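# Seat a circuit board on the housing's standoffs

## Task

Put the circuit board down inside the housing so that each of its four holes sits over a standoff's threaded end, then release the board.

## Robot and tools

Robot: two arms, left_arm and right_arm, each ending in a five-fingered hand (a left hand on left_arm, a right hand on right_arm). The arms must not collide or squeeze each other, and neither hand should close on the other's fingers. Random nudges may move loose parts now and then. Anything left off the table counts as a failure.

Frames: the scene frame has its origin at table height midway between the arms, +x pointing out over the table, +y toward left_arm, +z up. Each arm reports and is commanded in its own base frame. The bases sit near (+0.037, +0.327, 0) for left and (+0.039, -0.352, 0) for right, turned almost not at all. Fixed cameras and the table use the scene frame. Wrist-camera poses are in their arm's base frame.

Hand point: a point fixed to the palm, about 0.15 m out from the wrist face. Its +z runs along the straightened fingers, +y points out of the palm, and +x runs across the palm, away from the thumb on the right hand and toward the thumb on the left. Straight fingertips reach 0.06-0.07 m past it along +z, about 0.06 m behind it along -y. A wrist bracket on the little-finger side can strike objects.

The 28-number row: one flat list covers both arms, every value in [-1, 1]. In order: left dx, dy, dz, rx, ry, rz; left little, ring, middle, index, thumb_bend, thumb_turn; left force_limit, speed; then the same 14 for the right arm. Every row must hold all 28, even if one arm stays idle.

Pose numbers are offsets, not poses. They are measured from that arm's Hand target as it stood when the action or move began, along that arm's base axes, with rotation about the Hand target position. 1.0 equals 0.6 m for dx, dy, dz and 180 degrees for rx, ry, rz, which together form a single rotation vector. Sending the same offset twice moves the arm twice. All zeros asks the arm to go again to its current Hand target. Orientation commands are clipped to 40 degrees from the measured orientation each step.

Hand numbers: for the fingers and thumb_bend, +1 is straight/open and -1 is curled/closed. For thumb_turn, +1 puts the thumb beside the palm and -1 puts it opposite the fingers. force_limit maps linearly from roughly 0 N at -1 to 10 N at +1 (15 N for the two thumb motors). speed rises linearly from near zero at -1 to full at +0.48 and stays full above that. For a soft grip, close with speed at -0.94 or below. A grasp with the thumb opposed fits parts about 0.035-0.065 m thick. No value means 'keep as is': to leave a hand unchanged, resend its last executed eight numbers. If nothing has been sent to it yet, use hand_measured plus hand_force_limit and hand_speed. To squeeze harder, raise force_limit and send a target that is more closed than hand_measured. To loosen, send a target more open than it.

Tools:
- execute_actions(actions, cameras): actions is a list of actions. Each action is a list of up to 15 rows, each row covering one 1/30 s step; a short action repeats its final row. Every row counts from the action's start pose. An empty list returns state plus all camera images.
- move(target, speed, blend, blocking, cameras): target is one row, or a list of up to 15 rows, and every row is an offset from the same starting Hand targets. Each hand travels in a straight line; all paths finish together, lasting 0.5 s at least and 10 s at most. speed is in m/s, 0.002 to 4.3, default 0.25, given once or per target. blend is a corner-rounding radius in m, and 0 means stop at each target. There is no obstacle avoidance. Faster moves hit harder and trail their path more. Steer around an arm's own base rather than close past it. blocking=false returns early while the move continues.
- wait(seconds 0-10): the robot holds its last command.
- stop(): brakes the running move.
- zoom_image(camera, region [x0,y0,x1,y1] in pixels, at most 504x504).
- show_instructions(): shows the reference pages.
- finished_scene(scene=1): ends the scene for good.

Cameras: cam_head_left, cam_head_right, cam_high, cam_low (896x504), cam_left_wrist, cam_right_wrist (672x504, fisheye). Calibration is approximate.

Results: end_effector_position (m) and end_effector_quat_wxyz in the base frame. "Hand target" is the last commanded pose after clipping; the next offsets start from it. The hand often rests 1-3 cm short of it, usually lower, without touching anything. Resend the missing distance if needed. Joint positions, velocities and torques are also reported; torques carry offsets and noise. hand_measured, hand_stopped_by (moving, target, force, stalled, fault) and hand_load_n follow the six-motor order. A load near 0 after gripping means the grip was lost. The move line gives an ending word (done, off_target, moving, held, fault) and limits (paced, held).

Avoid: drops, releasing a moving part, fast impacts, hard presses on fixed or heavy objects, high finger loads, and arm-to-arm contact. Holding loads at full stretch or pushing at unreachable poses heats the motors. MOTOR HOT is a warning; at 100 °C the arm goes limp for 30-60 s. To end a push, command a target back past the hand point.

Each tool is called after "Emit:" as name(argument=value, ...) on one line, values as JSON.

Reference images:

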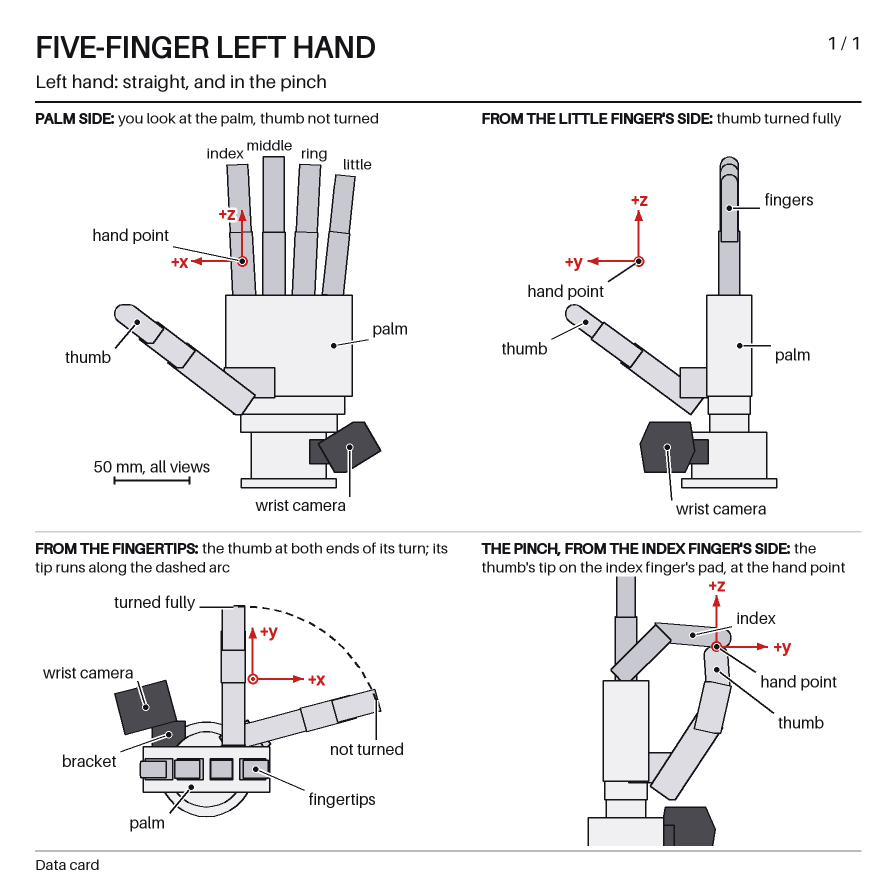

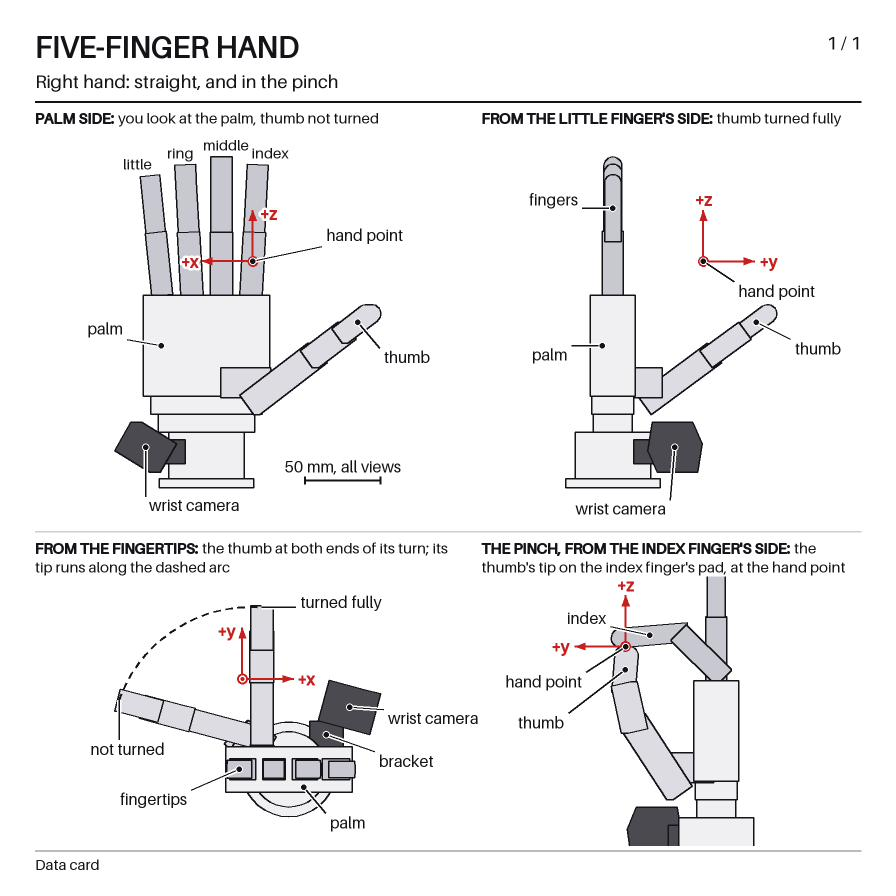

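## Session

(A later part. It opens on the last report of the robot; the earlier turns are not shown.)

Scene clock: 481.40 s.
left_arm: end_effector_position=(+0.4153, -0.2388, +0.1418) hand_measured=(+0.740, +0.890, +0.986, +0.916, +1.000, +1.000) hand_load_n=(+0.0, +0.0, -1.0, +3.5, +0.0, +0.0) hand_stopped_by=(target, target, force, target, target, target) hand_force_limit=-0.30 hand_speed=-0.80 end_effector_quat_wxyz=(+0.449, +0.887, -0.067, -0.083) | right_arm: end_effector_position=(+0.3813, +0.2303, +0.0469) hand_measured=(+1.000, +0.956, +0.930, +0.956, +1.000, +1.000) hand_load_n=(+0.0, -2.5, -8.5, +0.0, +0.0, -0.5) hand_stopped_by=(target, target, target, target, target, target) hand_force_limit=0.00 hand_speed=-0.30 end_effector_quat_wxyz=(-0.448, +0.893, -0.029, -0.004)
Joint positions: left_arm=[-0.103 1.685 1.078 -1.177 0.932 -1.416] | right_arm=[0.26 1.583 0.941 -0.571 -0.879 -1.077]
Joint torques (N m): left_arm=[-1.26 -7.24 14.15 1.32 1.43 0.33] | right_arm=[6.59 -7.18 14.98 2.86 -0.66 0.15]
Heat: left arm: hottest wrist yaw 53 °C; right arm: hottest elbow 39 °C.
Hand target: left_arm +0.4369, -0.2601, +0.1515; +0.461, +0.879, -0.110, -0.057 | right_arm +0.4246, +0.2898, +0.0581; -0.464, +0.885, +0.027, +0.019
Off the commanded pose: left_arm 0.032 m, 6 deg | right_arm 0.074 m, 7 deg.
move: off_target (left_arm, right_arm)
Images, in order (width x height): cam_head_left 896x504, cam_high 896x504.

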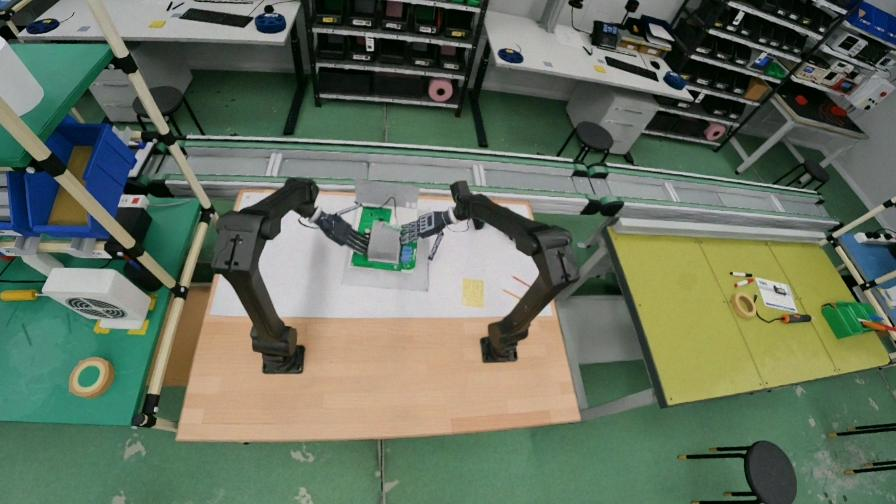

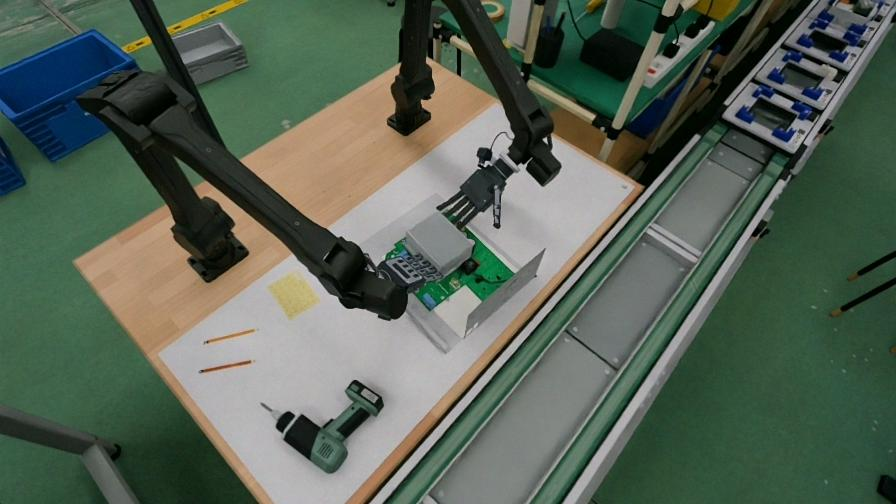

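Emit:
move(target=[0.01,0.008,0,0,0,0,0.74,0.89,0.985,0.915,1,1,-0.3,-0.8,0.013,0.006,0,0,0,0,1,0.965,0.915,0.965,1,1,0,-0.3], speed=0.08, cameras=["cam_high","cam_head_left"])

Emit:
zoom_image(camera="cam_high", region=[428, 280, 458, 310])

Emit:
zoom_image(camera="cam_head_left", region=[344, 252, 364, 272])

Emit:
zoom_image(camera="cam_head_left", region=[394, 250, 424, 280])

Scene clock: 483.43 s.
left_arm: end_effector_position=(+0.4179, -0.2381, +0.1413) hand_measured=(+0.740, +0.890, +0.986, +0.916, +1.000, +1.000) hand_load_n=(+0.0, +0.0, -2.0, +4.0, +0.0, +0.0) hand_stopped_by=(target, target, force, target, target, target) hand_force_limit=-0.30 hand_speed=-0.80 end_effector_quat_wxyz=(+0.450, +0.886, -0.070, -0.088) | right_arm: end_effector_position=(+0.3814, +0.2310, +0.0479) hand_measured=(+1.000, +0.964, +0.916, +0.966, +1.000, +1.000) hand_load_n=(+0.0, -6.0, -4.0, +0.0, +0.0, -0.5) hand_stopped_by=(target, target, target, target, target, target) hand_force_limit=0.00 hand_speed=-0.30 end_effector_quat_wxyz=(-0.448, +0.893, -0.037, -0.012)
Joint positions: left_arm=[-0.101 1.701 1.096 -1.2 0.932 -1.396] | right_arm=[0.26 1.59 0.952 -0.586 -0.88 -1.064]
Joint torques (N m): left_arm=[-0.56 -7.53 14.35 1.35 1.36 0.33] | right_arm=[6.71 -6.83 15.77 3.26 -0.65 0.12]
Heat: left arm: hottest wrist yaw 53 °C; right arm: hottest elbow 39 °C.
Hand target: left_arm +0.4428, -0.2553, +0.1514; +0.461, +0.879, -0.110, -0.057 | right_arm +0.4325, +0.2934, +0.0582; -0.464, +0.885, +0.027, +0.019
Off the commanded pose: left_arm 0.032 m, 6 deg | right_arm 0.081 m, 8 deg.
move: off_target (left_arm, right_arm)
Images, in order (width x height): cam_head_left 896x504, cam_high 896x504.

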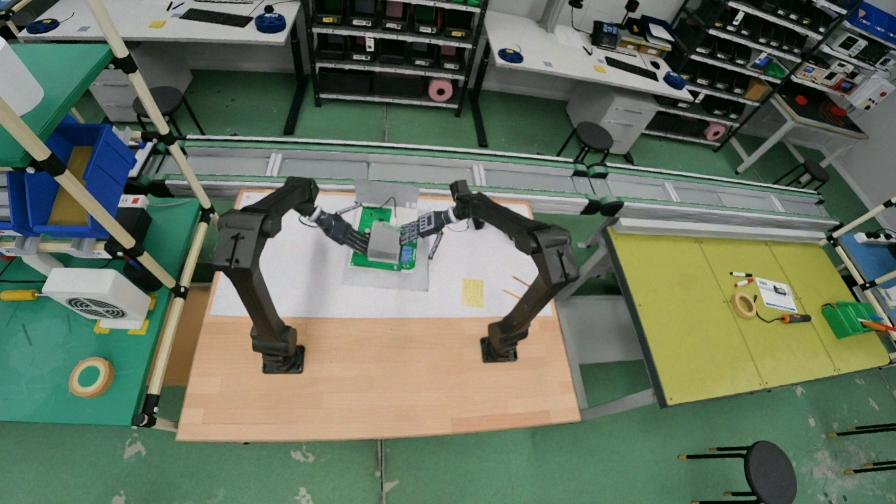

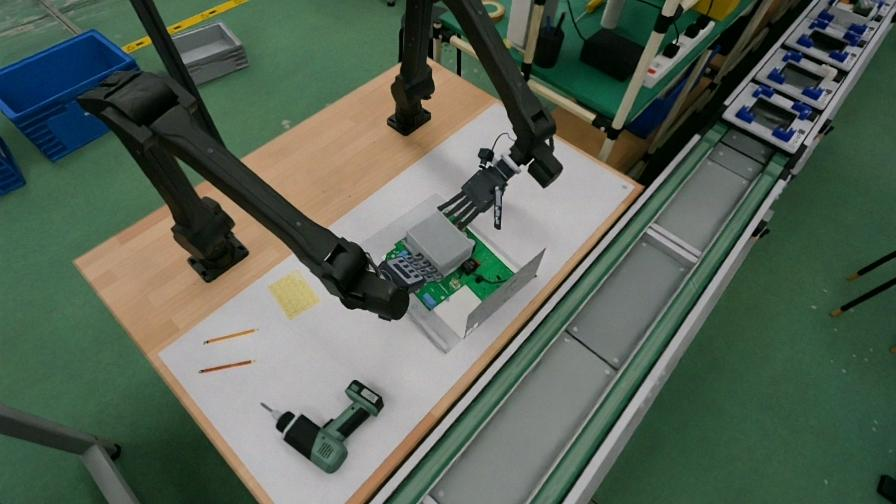

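Scaled by 16.800.

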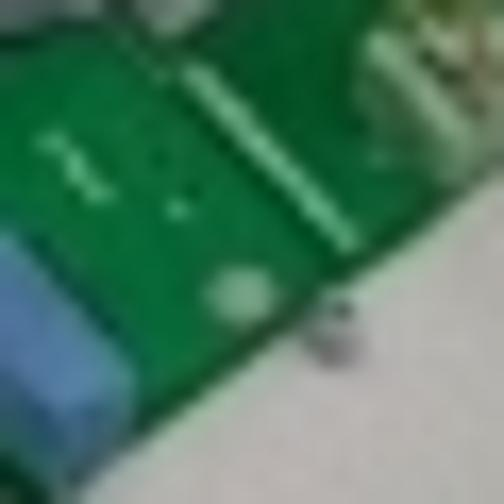

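Scaled by 25.200.

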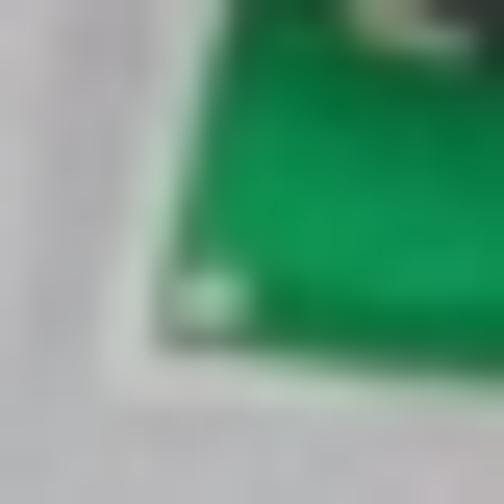

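Scaled by 16.800.

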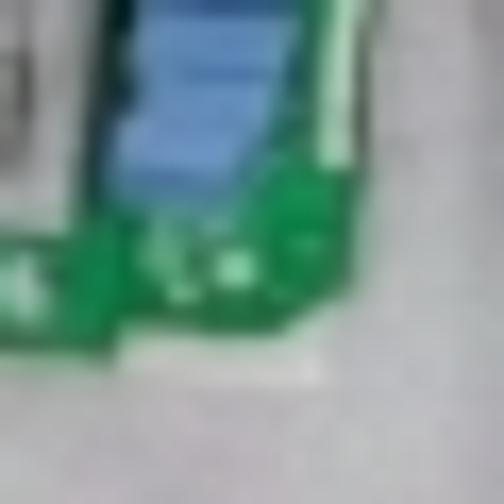

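Emit:
move(target=[[0,0.022,0,0,0,0,0.74,0.89,0.985,0.915,1,1,-0.3,-0.8,-0.05,-0.1233,-0.005,0,0,0,1,0.965,0.915,0.965,1,1,0,-0.3],[0,0.022,0,0,0,0,0.74,0.89,0.985,0.915,1,1,-0.3,-0.8,-0.045,-0.055,-0.01,0,0,0,1,0.965,0.915,0.965,1,1,0,-0.3]], speed=0.08, cameras=["cam_high","cam_head_left","cam_right_wrist"])

Emit:
zoom_image(camera="cam_high", region=[428, 280, 458, 310])

Emit:
zoom_image(camera="cam_head_left", region=[344, 252, 364, 272])

Emit:
zoom_image(camera="cam_head_left", region=[394, 250, 424, 280])

Scene clock: 487.30 s.
left_arm: end_effector_position=(+0.4176, -0.2369, +0.1412) hand_measured=(+0.740, +0.890, +0.986, +0.916, +1.000, +1.000) hand_load_n=(+0.0, +0.0, -6.0, +4.5, +0.0, +0.0) hand_stopped_by=(target, target, force, target, target, target) hand_force_limit=-0.30 hand_speed=-0.80 end_effector_quat_wxyz=(+0.452, +0.884, -0.083, -0.088) | right_arm: end_effector_position=(+0.3852, +0.2275, +0.0467) hand_measured=(+1.000, +0.964, +0.916, +0.966, +1.000, +1.000) hand_load_n=(+0.0, -2.5, +0.0, +0.0, +0.0, +0.0) hand_stopped_by=(target, target, target, target, target, target) hand_force_limit=0.00 hand_speed=-0.30 end_effector_quat_wxyz=(-0.456, +0.890, -0.007, -0.001)
Joint positions: left_arm=[-0.097 1.715 1.11 -1.225 0.932 -1.348] | right_arm=[0.248 1.594 0.952 -0.592 -0.903 -1.143]
Joint torques (N m): left_arm=[1.26 -8.35 13.67 0.72 1.14 0.33] | right_arm=[4.13 -10.52 9.63 2.91 -0.42 0.14]
Heat: left arm: hottest wrist yaw 53 °C; right arm: hottest elbow 39 °C.
Hand target: left_arm +0.4428, -0.2420, +0.1513; +0.461, +0.879, -0.110, -0.057 | right_arm +0.4055, +0.2604, +0.0522; -0.464, +0.885, +0.027, +0.019
Off the commanded pose: left_arm 0.028 m, 5 deg | right_arm 0.039 m, 5 deg.
move: off_target (left_arm, right_arm)
camera_calibration:
cam_right_wrist: T_world_to_cam=[[0.200315, -0.57446, -0.793644, 0.0903663], [-0.832213, -0.52724, 0.17158, 0.431616], [-0.517007, 0.62611, -0.583687, 0.195994], [0, 0, 0, 1]] pos_world=[0.442425, 0.156763, 0.112061]
Images, in order (width x height): cam_head_left 896x504, cam_high 896x504, cam_right_wrist 672x504.

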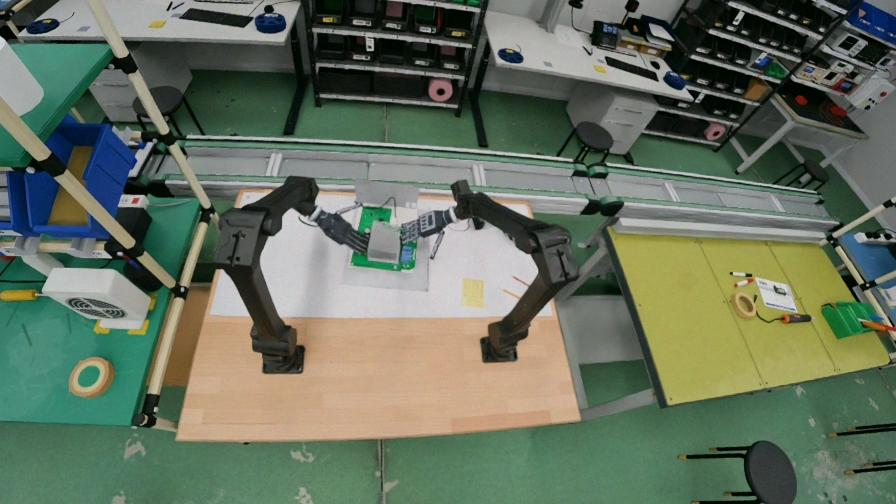

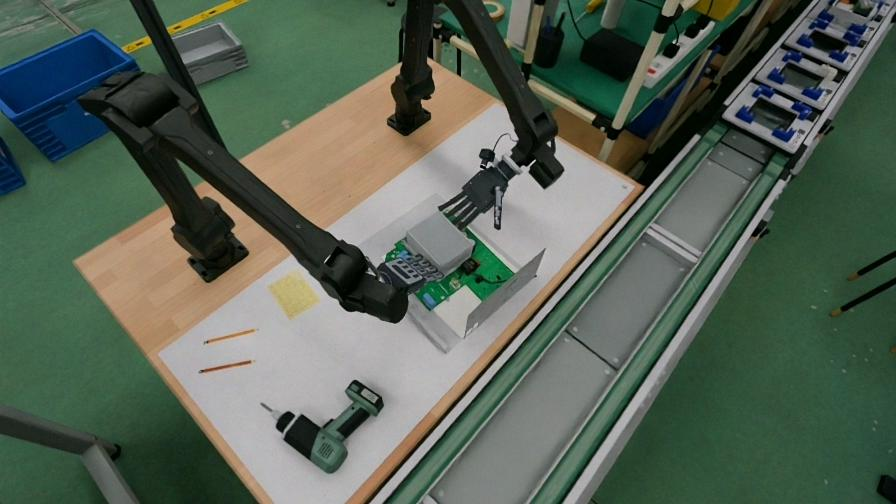

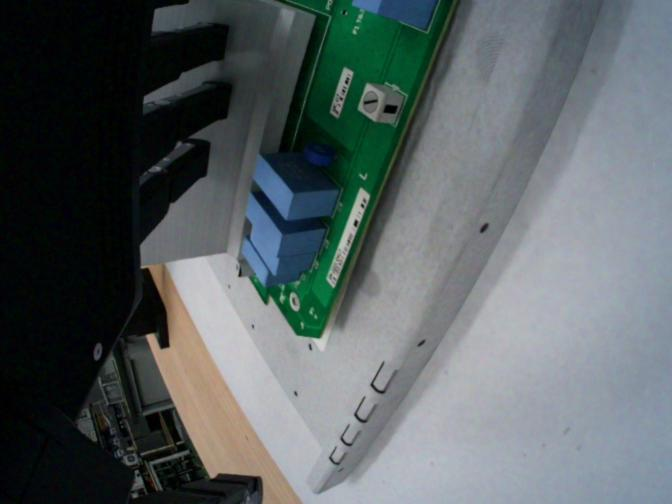

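Scaled by 16.800.

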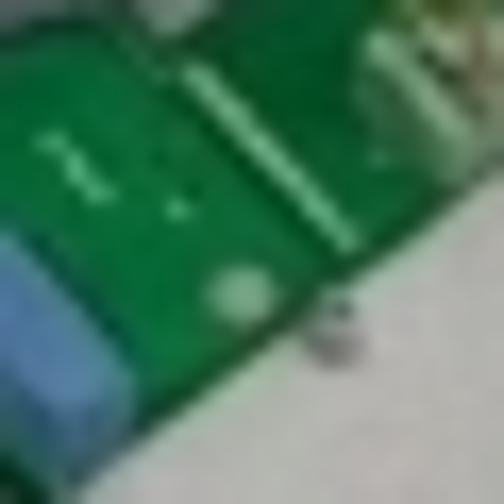

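Scaled by 25.200.

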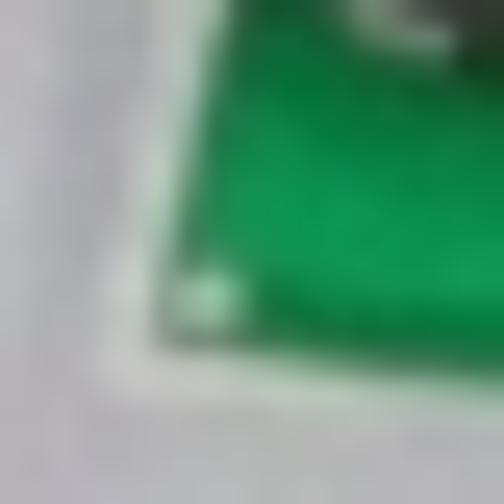

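Scaled by 16.800.

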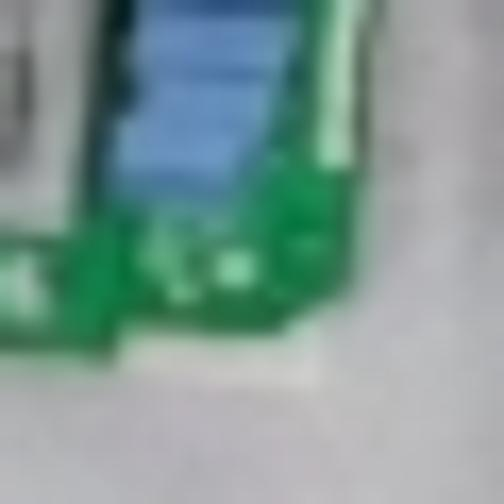

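Emit:
move(target=[0.01,0,0,0,0,0,0.74,0.89,0.985,0.915,1,1,-0.3,-0.8,0.02,0.017,0,0,0,0,1,0.965,0.915,0.965,1,1,0,-0.3], speed=0.08, cameras=["cam_high","cam_head_left"])

Emit:
zoom_image(camera="cam_high", region=[428, 280, 458, 310])

Emit:
zoom_image(camera="cam_head_left", region=[344, 252, 364, 272])

Emit:
zoom_image(camera="cam_head_left", region=[394, 250, 424, 280])

Scene clock: 488.77 s.
left_arm: end_effector_position=(+0.4316, -0.2382, +0.1429) hand_measured=(+0.740, +0.890, +0.986, +0.916, +1.000, +1.000) hand_load_n=(+0.0, +0.0, +0.0, +1.0, +0.0, +0.0) hand_stopped_by=(target, target, force, target, target, target) hand_force_limit=-0.30 hand_speed=-0.80 end_effector_quat_wxyz=(+0.452, +0.884, -0.089, -0.080) | right_arm: end_effector_position=(+0.3840, +0.2286, +0.0475) hand_measured=(+1.000, +0.964, +0.916, +0.966, +1.000, +1.000) hand_load_n=(+0.0, -3.5, -0.5, +0.0, -0.5, -0.5) hand_stopped_by=(target, target, target, target, target, target) hand_force_limit=0.00 hand_speed=-0.30 end_effector_quat_wxyz=(-0.456, +0.890, -0.015, -0.005)
Joint positions: left_arm=[-0.097 1.74 1.15 -1.226 0.932 -1.342] | right_arm=[0.249 1.594 0.952 -0.592 -0.903 -1.123]
Joint torques (N m): left_arm=[1.32 -9.58 12.19 0.47 1.15 0.28] | right_arm=[4.6 -8.41 12.07 3.11 -0.27 0.15]
Heat: left arm: hottest wrist yaw 52 °C; right arm: hottest elbow 39 °C.
Hand target: left_arm +0.4488, -0.2420, +0.1513; +0.461, +0.879, -0.110, -0.057 | right_arm +0.4173, +0.2706, +0.0521; -0.464, +0.885, +0.027, +0.019
Off the commanded pose: left_arm 0.020 m, 4 deg | right_arm 0.054 m, 6 deg.
move: off_target (left_arm, right_arm)
Images, in order (width x height): cam_head_left 896x504, cam_high 896x504.

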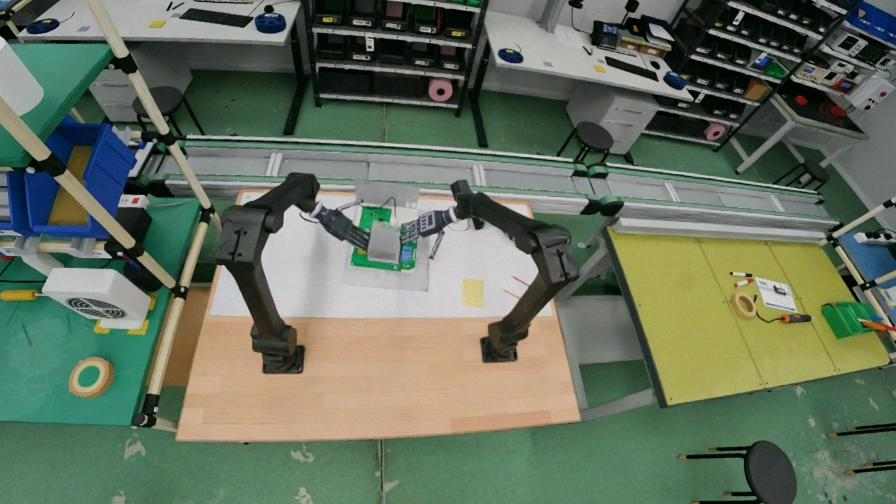

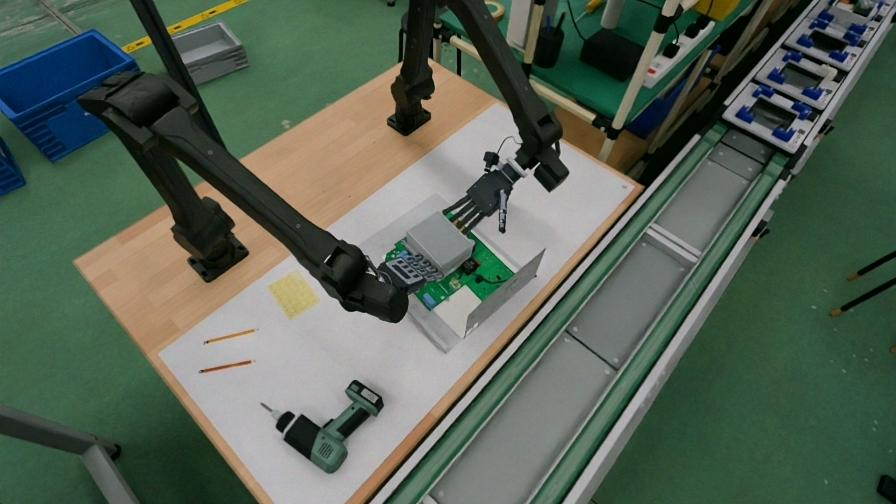

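Scaled by 16.800.

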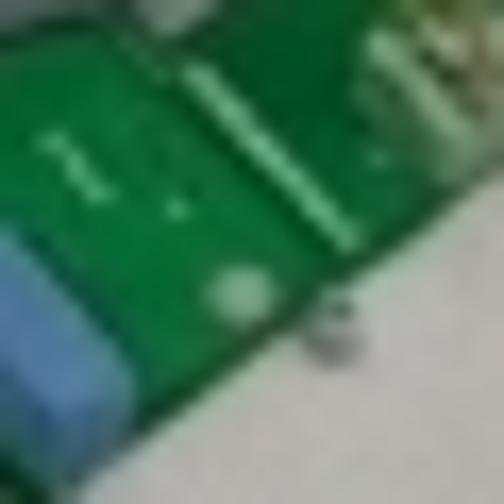

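Scaled by 25.200.

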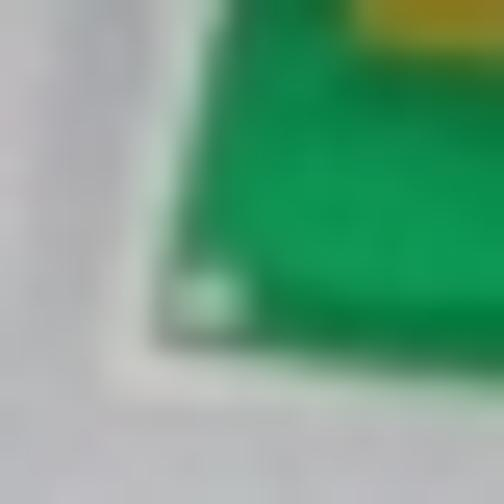

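Scaled by 16.800.

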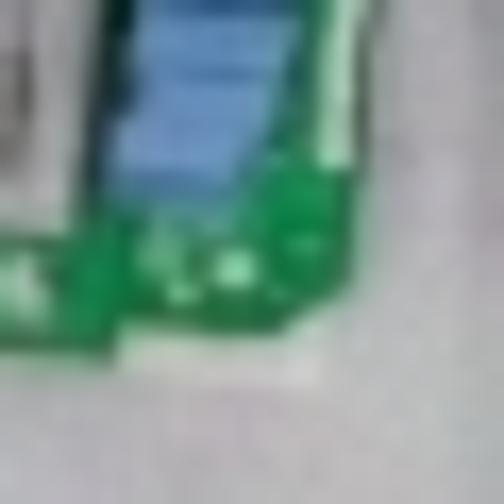

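Emit:
move(target=[0.02,-0.04,0,0,0,0,0.74,0.89,0.985,0.915,1,1,-0.3,-0.8,0.02,0.022,0,0,0,0,1,0.965,0.915,0.965,1,1,0,-0.3], speed=0.08, cameras=["cam_high","cam_head_left"])

Emit:
zoom_image(camera="cam_high", region=[428, 280, 458, 310])

Emit:
zoom_image(camera="cam_head_left", region=[344, 252, 364, 272])

Emit:
zoom_image(camera="cam_head_left", region=[394, 250, 424, 280])

Scene clock: 490.53 s.
left_arm: end_effector_position=(+0.4373, -0.2400, +0.1429) hand_measured=(+0.740, +0.890, +0.986, +0.916, +1.000, +1.000) hand_load_n=(+0.0, +0.0, -1.0, +2.5, +0.0, +0.0) hand_stopped_by=(target, target, force, target, target, target) hand_force_limit=-0.30 hand_speed=-0.80 end_effector_quat_wxyz=(+0.451, +0.885, -0.078, -0.085) | right_arm: end_effector_position=(+0.3871, +0.2295, +0.0457) hand_measured=(+1.000, +0.964, +0.916, +0.966, +1.000, +1.000) hand_load_n=(+0.0, -5.5, -2.0, +0.0, +0.0, -0.5) hand_stopped_by=(target, target, target, target, target, target) hand_force_limit=0.00 hand_speed=-0.30 end_effector_quat_wxyz=(-0.449, +0.893, -0.031, -0.010)
Joint positions: left_arm=[-0.1 1.747 1.163 -1.226 0.932 -1.373] | right_arm=[0.253 1.606 0.965 -0.592 -0.886 -1.087]
Joint torques (N m): left_arm=[-1.96 -8.88 13.57 2.39 1.49 -0.11] | right_arm=[5.71 -7.82 13.7 3.4 -0.61 0.12]
Heat: left arm: hottest wrist yaw 52 °C; right arm: hottest elbow 39 °C.
Hand target: left_arm +0.4608, -0.2661, +0.1514; +0.461, +0.879, -0.110, -0.057 | right_arm +0.4295, +0.2838, +0.0522; -0.464, +0.885, +0.027, +0.019
Off the commanded pose: left_arm 0.036 m, 5 deg | right_arm 0.069 m, 8 deg.
move: off_target (left_arm, right_arm)
Images, in order (width x height): cam_head_left 896x504, cam_high 896x504.

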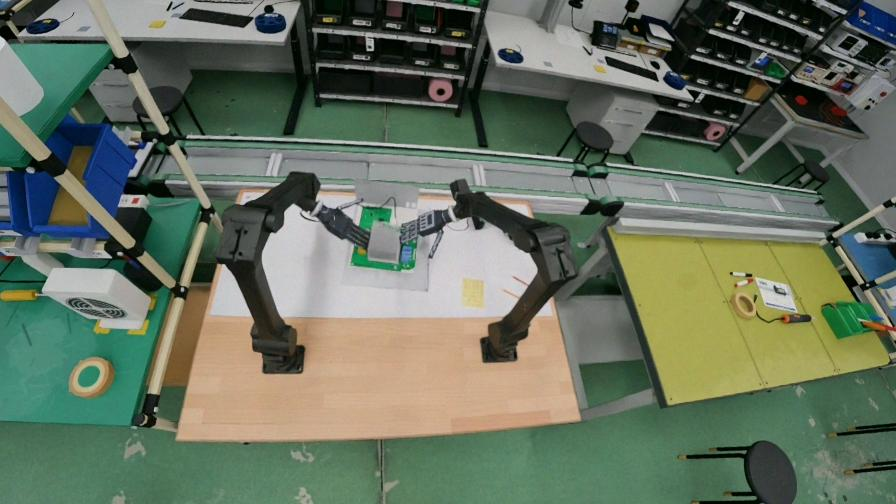

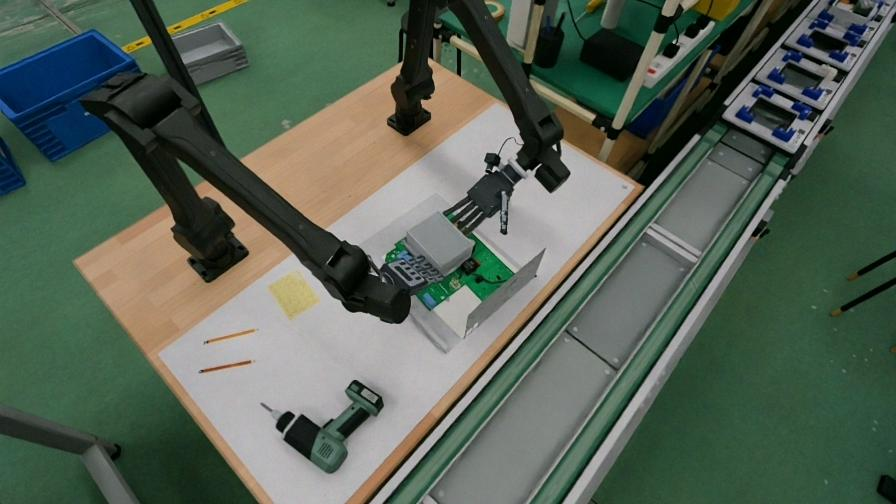

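Scaled by 16.800.

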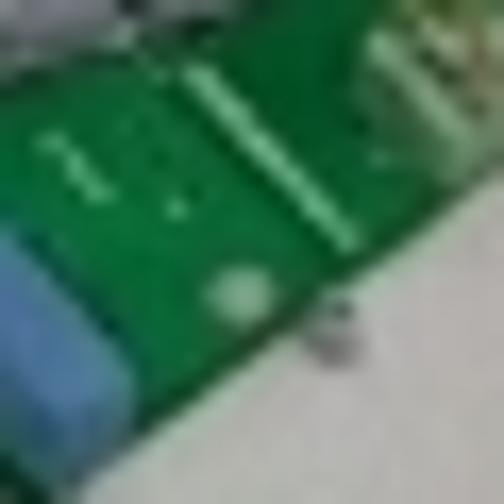

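Scaled by 25.200.

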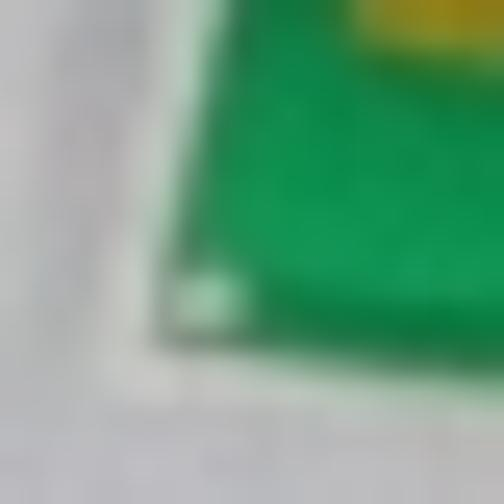

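Scaled by 16.800.

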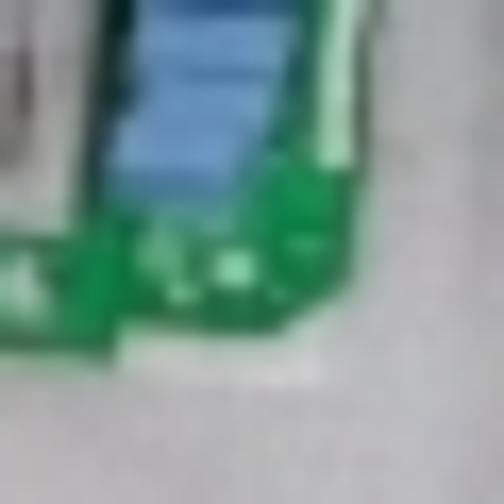

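Emit:
move(target=[0.008,-0.03,0,0,0,0,0.74,0.89,0.985,0.915,1,1,-0.3,-0.8,0.01,0.01,0.005,0,0,0,1,0.965,0.915,0.965,1,1,0,-0.3], speed=0.08, cameras=["cam_high","cam_head_left"])

Emit:
zoom_image(camera="cam_high", region=[428, 280, 458, 310])

Emit:
zoom_image(camera="cam_head_left", region=[344, 252, 364, 272])

Emit:
zoom_image(camera="cam_head_left", region=[394, 250, 424, 280])

Scene clock: 492.03 s.
left_arm: end_effector_position=(+0.4405, -0.2413, +0.1418) hand_measured=(+0.740, +0.890, +0.986, +0.916, +1.000, +1.000) hand_load_n=(+0.0, +0.0, +0.5, +1.5, -0.5, +0.0) hand_stopped_by=(target, target, force, target, target, target) hand_force_limit=-0.30 hand_speed=-0.80 end_effector_quat_wxyz=(+0.448, +0.887, -0.059, -0.095) | right_arm: end_effector_position=(+0.3871, +0.2300, +0.0462) hand_measured=(+1.000, +0.964, +0.916, +0.966, +1.000, +1.000) hand_load_n=(+0.0, -5.5, -3.0, +0.0, +0.0, +0.0) hand_stopped_by=(target, target, target, target, target, target) hand_force_limit=0.00 hand_speed=-0.30 end_effector_quat_wxyz=(-0.449, +0.893, -0.035, -0.013)
Joint positions: left_arm=[-0.103 1.747 1.165 -1.223 0.932 -1.424] | right_arm=[0.253 1.607 0.966 -0.592 -0.886 -1.077]
Joint torques (N m): left_arm=[-4.25 -8.7 14.09 3.81 1.72 -0.12] | right_arm=[6.36 -7.3 14.98 3.32 -0.52 0.12]
Heat: left arm: hottest wrist yaw 53 °C; right arm: hottest elbow 40 °C.
Hand target: left_arm +0.4656, -0.2840, +0.1513; +0.461, +0.879, -0.110, -0.057 | right_arm +0.4354, +0.2898, +0.0550; -0.464, +0.885, +0.027, +0.019
Off the commanded pose: left_arm 0.051 m, 7 deg | right_arm 0.077 m, 8 deg.
move: off_target (left_arm, right_arm)
Images, in order (width x height): cam_head_left 896x504, cam_high 896x504.

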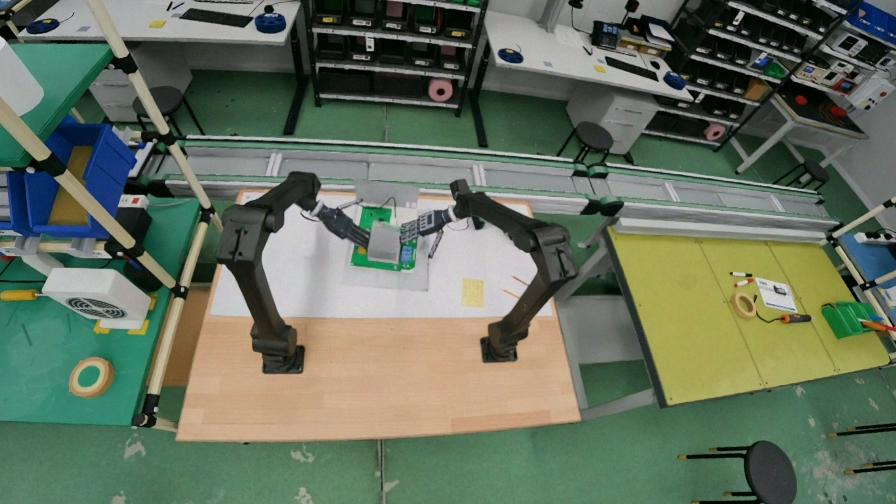

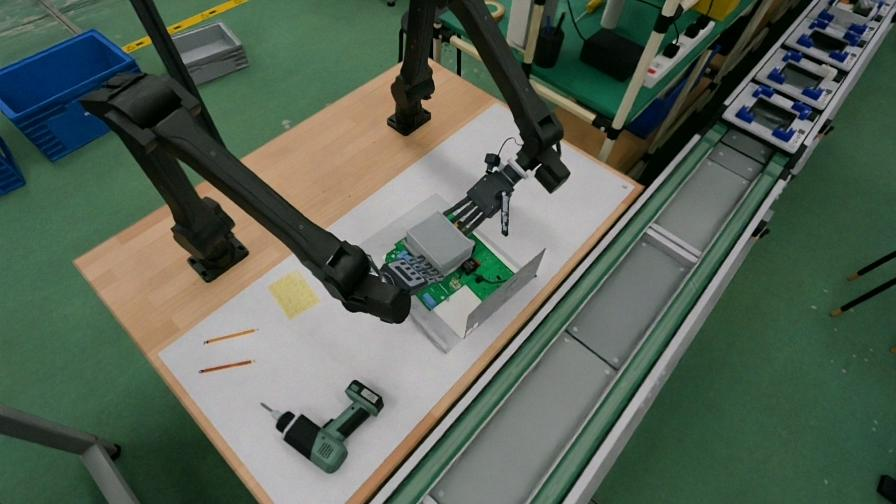

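Scaled by 16.800.

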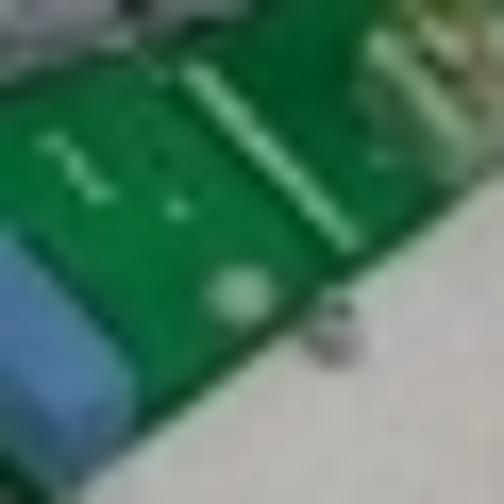

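Scaled by 25.200.

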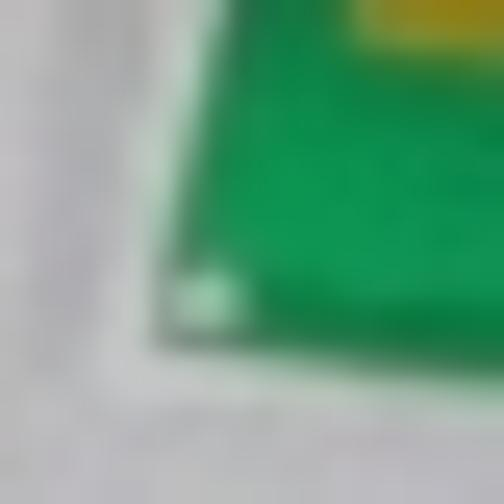

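Scaled by 16.800.

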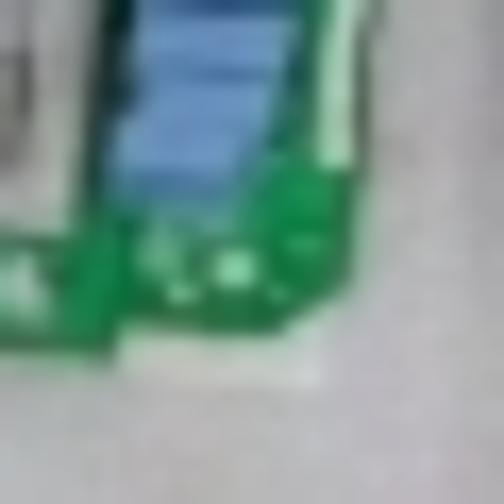

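Emit:
move(target=[[-0.03,0.055,0,0,0,0,0.74,0.89,0.985,0.915,1,1,-0.3,-0.8,-0.06,-0.1,0.005,0,0,0,1,0.965,0.915,0.965,1,1,0,-0.3],[-0.03,0.055,0,0,0,0,0.74,0.89,0.985,0.915,1,1,-0.3,-0.8,-0.08,-0.18,0.17,0,0,0,1,0.95,0.95,0.95,1,1,0,-0.3],[-0.03,0.055,0,0,0,0,0.74,0.89,0.985,0.915,1,1,-0.3,-0.8,-0.39,0.06,0.17,0,0,-0.5,1,0.95,0.95,0.95,1,1,0,-0.3]], speed=[0.1,0.2,0.3], cameras=["cam_high","cam_head_left","cam_right_wrist","cam_left_wrist"])

Emit:
zoom_image(camera="cam_head_left", region=[336, 200, 436, 280])

Scene clock: 501.63 s.
left_arm: end_effector_position=(+0.4386, -0.2406, +0.1428) hand_measured=(+0.740, +0.890, +0.986, +0.916, +1.000, +1.000) hand_load_n=(+0.0, +0.0, -2.0, +4.5, +0.0, +0.0) hand_stopped_by=(target, target, force, target, target, target) hand_force_limit=-0.30 hand_speed=-0.80 end_effector_quat_wxyz=(+0.450, +0.886, -0.075, -0.086) | right_arm: end_effector_position=(+0.1997, +0.3068, +0.1413) hand_measured=(+1.000, +0.950, +0.950, +0.950, +1.000, +1.000) hand_load_n=(+0.0, +0.0, +0.0, +0.0, +0.0, -0.5) hand_stopped_by=(target, target, target, target, target, target) hand_force_limit=0.00 hand_speed=-0.30 end_effector_quat_wxyz=(-0.299, +0.655, -0.600, +0.348)
Joint positions: left_arm=[-0.101 1.747 1.165 -1.223 0.931 -1.385] | right_arm=[1.309 1.109 0.778 -0.931 0.918 1.068]
Joint torques (N m): left_arm=[0.15 -10.7 10.5 1.43 1.32 0.39] | right_arm=[0.32 -5.07 10.78 0.21 0.83 0.19]
Heat: left arm: hottest wrist yaw 52 °C; right arm: hottest elbow 40 °C.
Hand target: left_arm +0.4476, -0.2511, +0.1514; +0.461, +0.879, -0.110, -0.057 | right_arm +0.2013, +0.3258, +0.1570; -0.315, +0.645, -0.607, +0.342
Off the commanded pose: left_arm 0.016 m, 5 deg | right_arm 0.025 m, 2 deg.
move: off_target (left_arm, right_arm); target 2's new numbers were sent with right_arm's hand 0.026 m and 4 deg from that target
camera_calibration:
cam_left_wrist: T_world_to_cam=[[0.342426, 0.521577, -0.781474, 0.0835808], [0.881239, 0.110148, 0.459657, -0.42798], [0.325824, -0.846064, -0.421917, -0.167662], [0, 0, 0, 1]] pos_world=[0.403161, -0.138305, 0.191301]
cam_right_wrist: T_world_to_cam=[[-0.558041, -0.311016, -0.769324, 0.315258], [-0.568885, 0.818337, 0.0818195, -0.149969], [0.604119, 0.483316, -0.633598, -0.0674587], [0, 0, 0, 1]] pos_world=[0.131365, 0.25338, 0.212064]
Images, in order (width x height): cam_head_left 896x504, cam_high 896x504, cam_left_wrist 672x504, cam_right_wrist 672x504.

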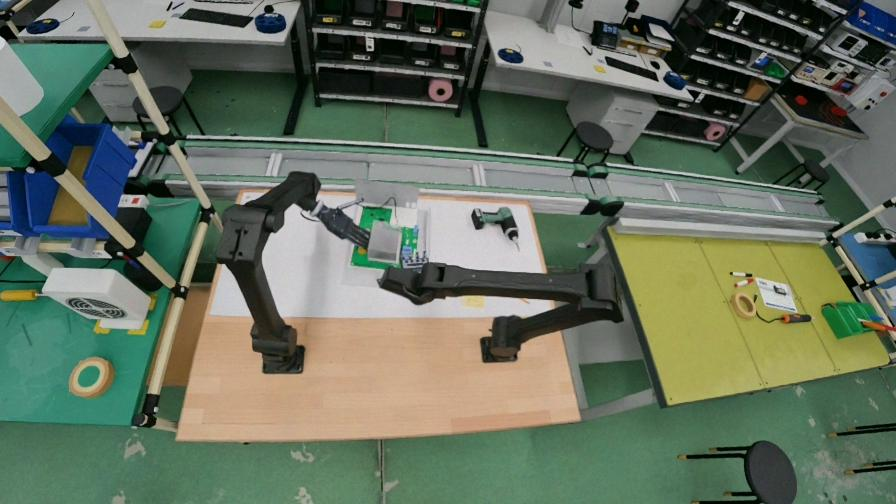

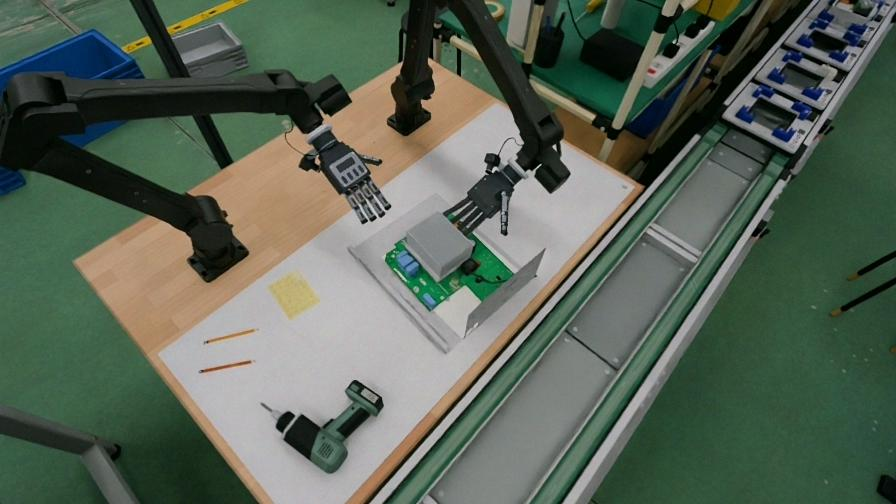

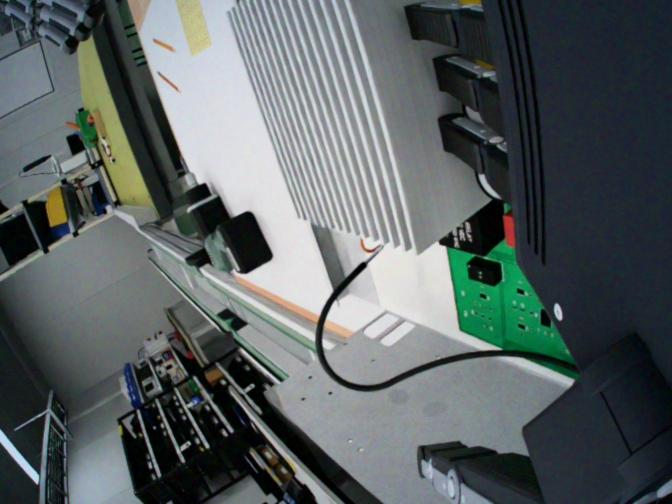

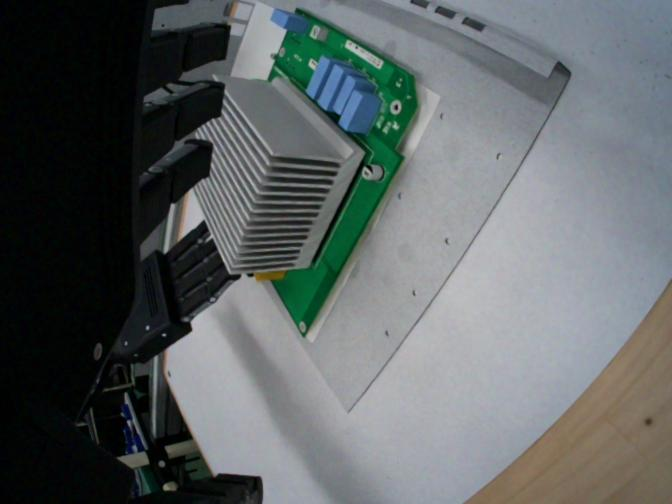

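Scaled by 5.040.

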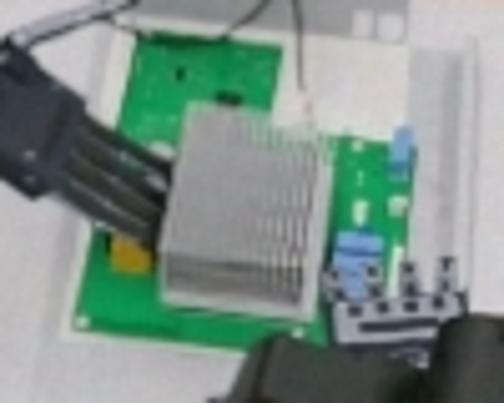

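Emit:
zoom_image(camera="cam_right_wrist", region=[283, 307, 323, 347])

Emit:
zoom_image(camera="cam_right_wrist", region=[376, 87, 416, 127])

Emit:
zoom_image(camera="cam_right_wrist", region=[260, 30, 340, 90])

Emit:
zoom_image(camera="cam_high", region=[370, 200, 470, 310])

Scaled by 12.600 from the camera's 672x504 image, which has a finer 960x720 frame.

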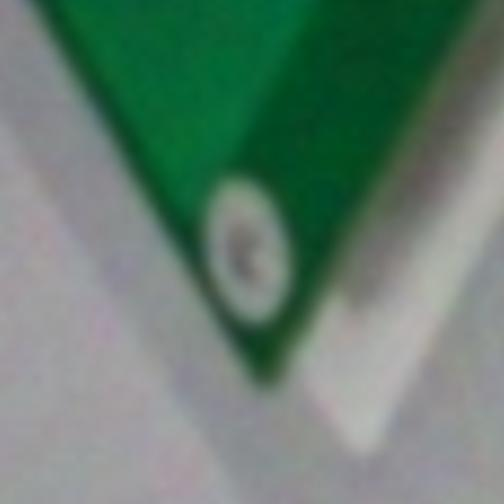

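Scaled by 12.600 from the camera's 672x504 image, which has a finer 960x720 frame.

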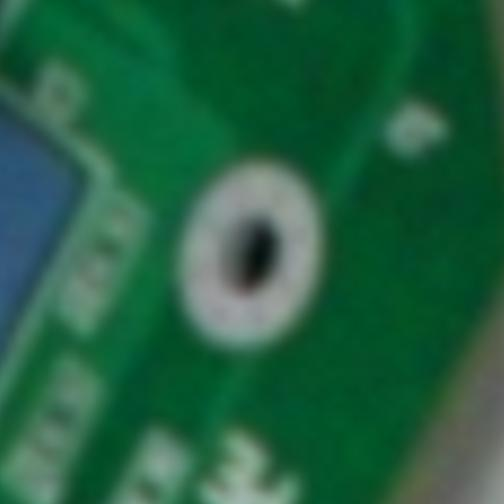

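Scaled by 6.300 from the camera's 672x504 image, which has a finer 960x720 frame.

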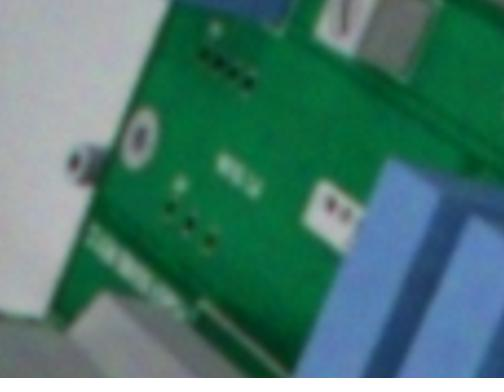

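Scaled by 4.582.

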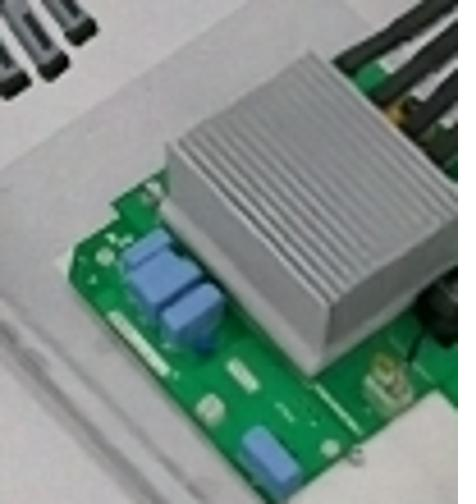

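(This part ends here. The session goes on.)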